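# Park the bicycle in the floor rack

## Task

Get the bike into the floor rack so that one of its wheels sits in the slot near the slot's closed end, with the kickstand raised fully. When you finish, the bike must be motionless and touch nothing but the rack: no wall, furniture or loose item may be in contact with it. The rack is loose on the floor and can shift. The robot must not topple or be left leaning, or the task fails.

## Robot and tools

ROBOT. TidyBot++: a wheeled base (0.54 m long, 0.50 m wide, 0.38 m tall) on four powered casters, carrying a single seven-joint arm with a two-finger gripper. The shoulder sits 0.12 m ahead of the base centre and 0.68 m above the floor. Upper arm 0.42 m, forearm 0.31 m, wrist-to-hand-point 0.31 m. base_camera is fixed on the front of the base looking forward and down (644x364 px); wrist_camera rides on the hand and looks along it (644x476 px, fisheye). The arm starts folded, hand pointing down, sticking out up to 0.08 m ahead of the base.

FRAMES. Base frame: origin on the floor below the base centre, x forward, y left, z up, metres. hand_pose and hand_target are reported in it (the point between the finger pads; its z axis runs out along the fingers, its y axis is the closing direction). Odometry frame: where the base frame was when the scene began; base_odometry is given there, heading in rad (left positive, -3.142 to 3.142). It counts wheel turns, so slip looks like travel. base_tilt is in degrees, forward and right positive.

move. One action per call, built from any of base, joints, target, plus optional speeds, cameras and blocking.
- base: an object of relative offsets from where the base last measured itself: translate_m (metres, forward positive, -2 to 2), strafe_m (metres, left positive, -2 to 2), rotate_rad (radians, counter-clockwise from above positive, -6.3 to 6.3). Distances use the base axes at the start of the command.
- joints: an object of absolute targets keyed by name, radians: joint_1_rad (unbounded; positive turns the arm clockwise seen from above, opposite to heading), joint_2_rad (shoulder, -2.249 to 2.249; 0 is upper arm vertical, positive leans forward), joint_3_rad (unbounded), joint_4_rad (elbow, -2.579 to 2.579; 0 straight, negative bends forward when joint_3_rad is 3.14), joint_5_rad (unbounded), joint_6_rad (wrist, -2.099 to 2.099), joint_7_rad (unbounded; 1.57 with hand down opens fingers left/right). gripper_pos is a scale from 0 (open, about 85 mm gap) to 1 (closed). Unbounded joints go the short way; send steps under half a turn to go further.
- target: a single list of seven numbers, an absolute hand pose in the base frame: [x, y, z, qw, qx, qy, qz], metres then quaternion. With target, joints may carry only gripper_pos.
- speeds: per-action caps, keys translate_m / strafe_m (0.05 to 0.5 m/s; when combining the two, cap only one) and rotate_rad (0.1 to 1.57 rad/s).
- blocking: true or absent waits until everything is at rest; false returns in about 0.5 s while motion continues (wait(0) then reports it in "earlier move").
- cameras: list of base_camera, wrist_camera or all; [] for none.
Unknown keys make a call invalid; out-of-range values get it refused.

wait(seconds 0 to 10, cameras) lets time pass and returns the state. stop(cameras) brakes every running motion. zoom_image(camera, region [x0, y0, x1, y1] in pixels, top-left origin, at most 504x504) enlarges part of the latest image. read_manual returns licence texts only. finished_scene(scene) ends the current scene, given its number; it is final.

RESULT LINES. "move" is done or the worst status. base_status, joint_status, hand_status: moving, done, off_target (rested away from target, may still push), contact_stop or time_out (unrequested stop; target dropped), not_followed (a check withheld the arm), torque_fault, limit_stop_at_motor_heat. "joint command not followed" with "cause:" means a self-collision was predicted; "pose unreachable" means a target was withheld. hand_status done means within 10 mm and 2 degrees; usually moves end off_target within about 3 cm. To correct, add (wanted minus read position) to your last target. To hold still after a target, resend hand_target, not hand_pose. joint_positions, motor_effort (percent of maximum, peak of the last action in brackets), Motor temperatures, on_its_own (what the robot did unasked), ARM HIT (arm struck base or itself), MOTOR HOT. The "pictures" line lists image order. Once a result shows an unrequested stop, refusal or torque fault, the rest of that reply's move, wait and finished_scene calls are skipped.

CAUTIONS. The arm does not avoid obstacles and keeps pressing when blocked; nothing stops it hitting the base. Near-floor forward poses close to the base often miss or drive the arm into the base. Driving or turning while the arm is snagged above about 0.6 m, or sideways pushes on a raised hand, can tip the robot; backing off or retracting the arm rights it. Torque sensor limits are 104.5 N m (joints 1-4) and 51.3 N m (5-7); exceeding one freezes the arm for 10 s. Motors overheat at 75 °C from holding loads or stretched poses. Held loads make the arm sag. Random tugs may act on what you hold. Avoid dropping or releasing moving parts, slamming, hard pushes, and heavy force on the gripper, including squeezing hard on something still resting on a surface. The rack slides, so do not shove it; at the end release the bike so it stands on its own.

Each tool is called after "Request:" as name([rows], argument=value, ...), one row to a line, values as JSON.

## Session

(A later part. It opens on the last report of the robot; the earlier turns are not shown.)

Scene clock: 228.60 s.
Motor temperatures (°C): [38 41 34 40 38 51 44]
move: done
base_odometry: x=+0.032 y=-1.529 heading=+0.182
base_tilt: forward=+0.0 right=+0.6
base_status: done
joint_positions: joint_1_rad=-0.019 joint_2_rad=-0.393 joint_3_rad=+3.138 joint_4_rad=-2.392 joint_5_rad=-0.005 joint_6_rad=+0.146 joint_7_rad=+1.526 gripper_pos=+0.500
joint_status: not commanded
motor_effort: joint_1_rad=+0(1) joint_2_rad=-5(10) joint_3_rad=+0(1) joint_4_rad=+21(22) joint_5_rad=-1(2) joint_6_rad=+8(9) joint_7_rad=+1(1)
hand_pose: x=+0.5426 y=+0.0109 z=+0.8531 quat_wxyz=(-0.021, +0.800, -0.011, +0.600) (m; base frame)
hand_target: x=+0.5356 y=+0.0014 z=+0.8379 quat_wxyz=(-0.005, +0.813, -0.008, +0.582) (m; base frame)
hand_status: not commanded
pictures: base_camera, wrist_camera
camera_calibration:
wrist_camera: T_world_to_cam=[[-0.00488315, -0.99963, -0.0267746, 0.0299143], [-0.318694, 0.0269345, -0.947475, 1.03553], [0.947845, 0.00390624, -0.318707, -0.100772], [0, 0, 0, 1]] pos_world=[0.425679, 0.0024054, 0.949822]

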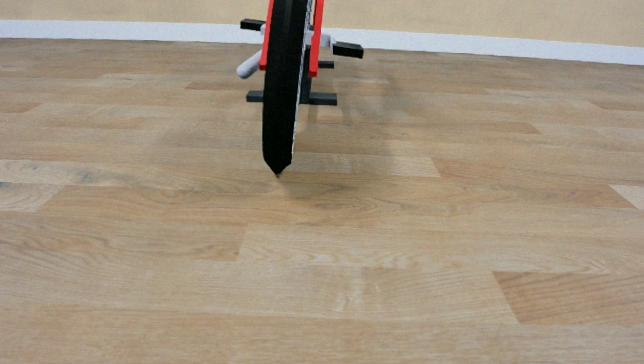

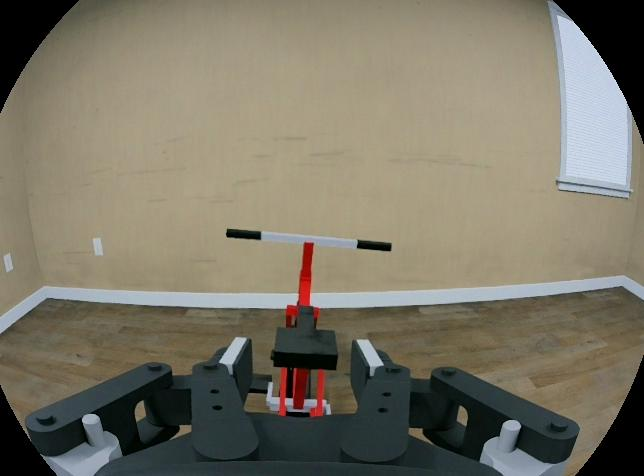

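Request:
move(base={"strafe_m":0.75,"translate_m":0.4,"rotate_rad":-1.0}, cameras=["all"])

Request:
zoom_image(camera="base_camera", region=[200, 0, 500, 240])

Scene clock: 231.97 s.
Motor temperatures (°C): [38 41 34 40 38 51 44]
move: done
base_odometry: x=+0.290 y=-0.719 heading=-0.818
base_tilt: forward=+0.0 right=+0.6
base_status: done
joint_positions: joint_1_rad=-0.015 joint_2_rad=-0.393 joint_3_rad=+3.138 joint_4_rad=-2.392 joint_5_rad=-0.005 joint_6_rad=+0.146 joint_7_rad=+1.526 gripper_pos=+0.500
joint_status: not commanded
motor_effort: joint_1_rad=+0(1) joint_2_rad=-5(6) joint_3_rad=+0(2) joint_4_rad=+21(21) joint_5_rad=-3(3) joint_6_rad=+8(9) joint_7_rad=+1(1)
hand_pose: x=+0.5427 y=+0.0092 z=+0.8531 quat_wxyz=(-0.020, +0.800, -0.012, +0.600) (m; base frame)
hand_target: x=+0.5356 y=+0.0014 z=+0.8379 quat_wxyz=(-0.005, +0.813, -0.008, +0.582) (m; base frame)
hand_status: not commanded
pictures: base_camera, wrist_camera
camera_calibration:
wrist_camera: T_world_to_cam=[[-0.0088862, -0.999603, -0.0267295, 0.0303427], [-0.318499, 0.0281678, -0.947505, 1.03553], [0.947881, 0.0000936128, -0.318623, -0.100834], [0, 0, 0, 1]] pos_world=[0.425663, 0.00117163, 0.94985]

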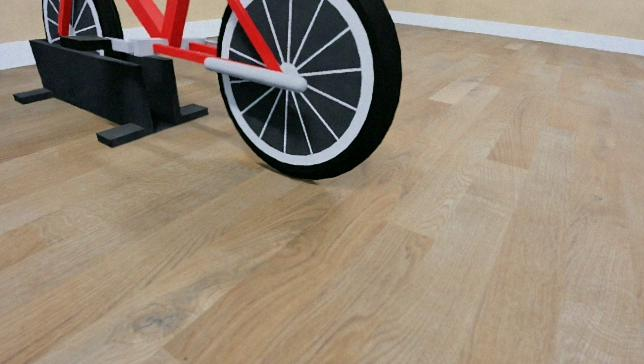

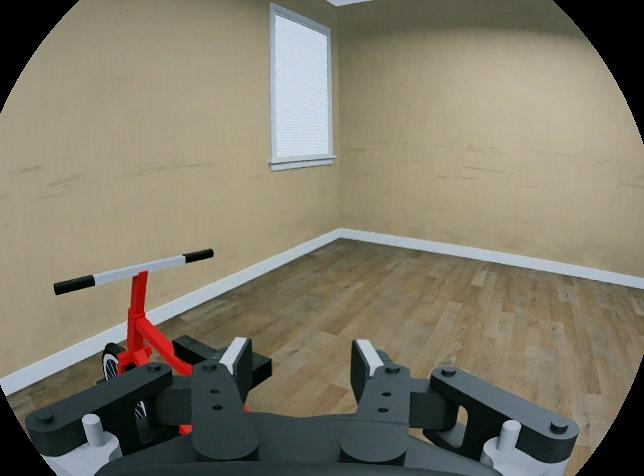

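Scaled by 1.680.

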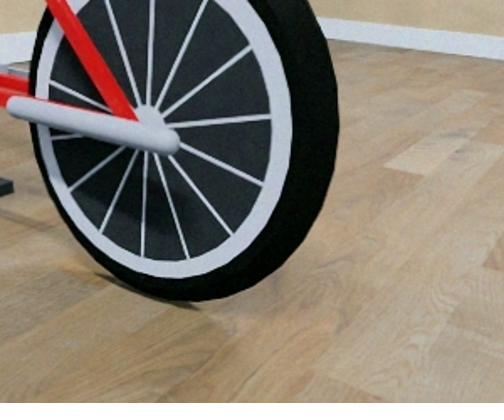

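Request:
finished_scene(scene=1)

The scene is finished: the task was done.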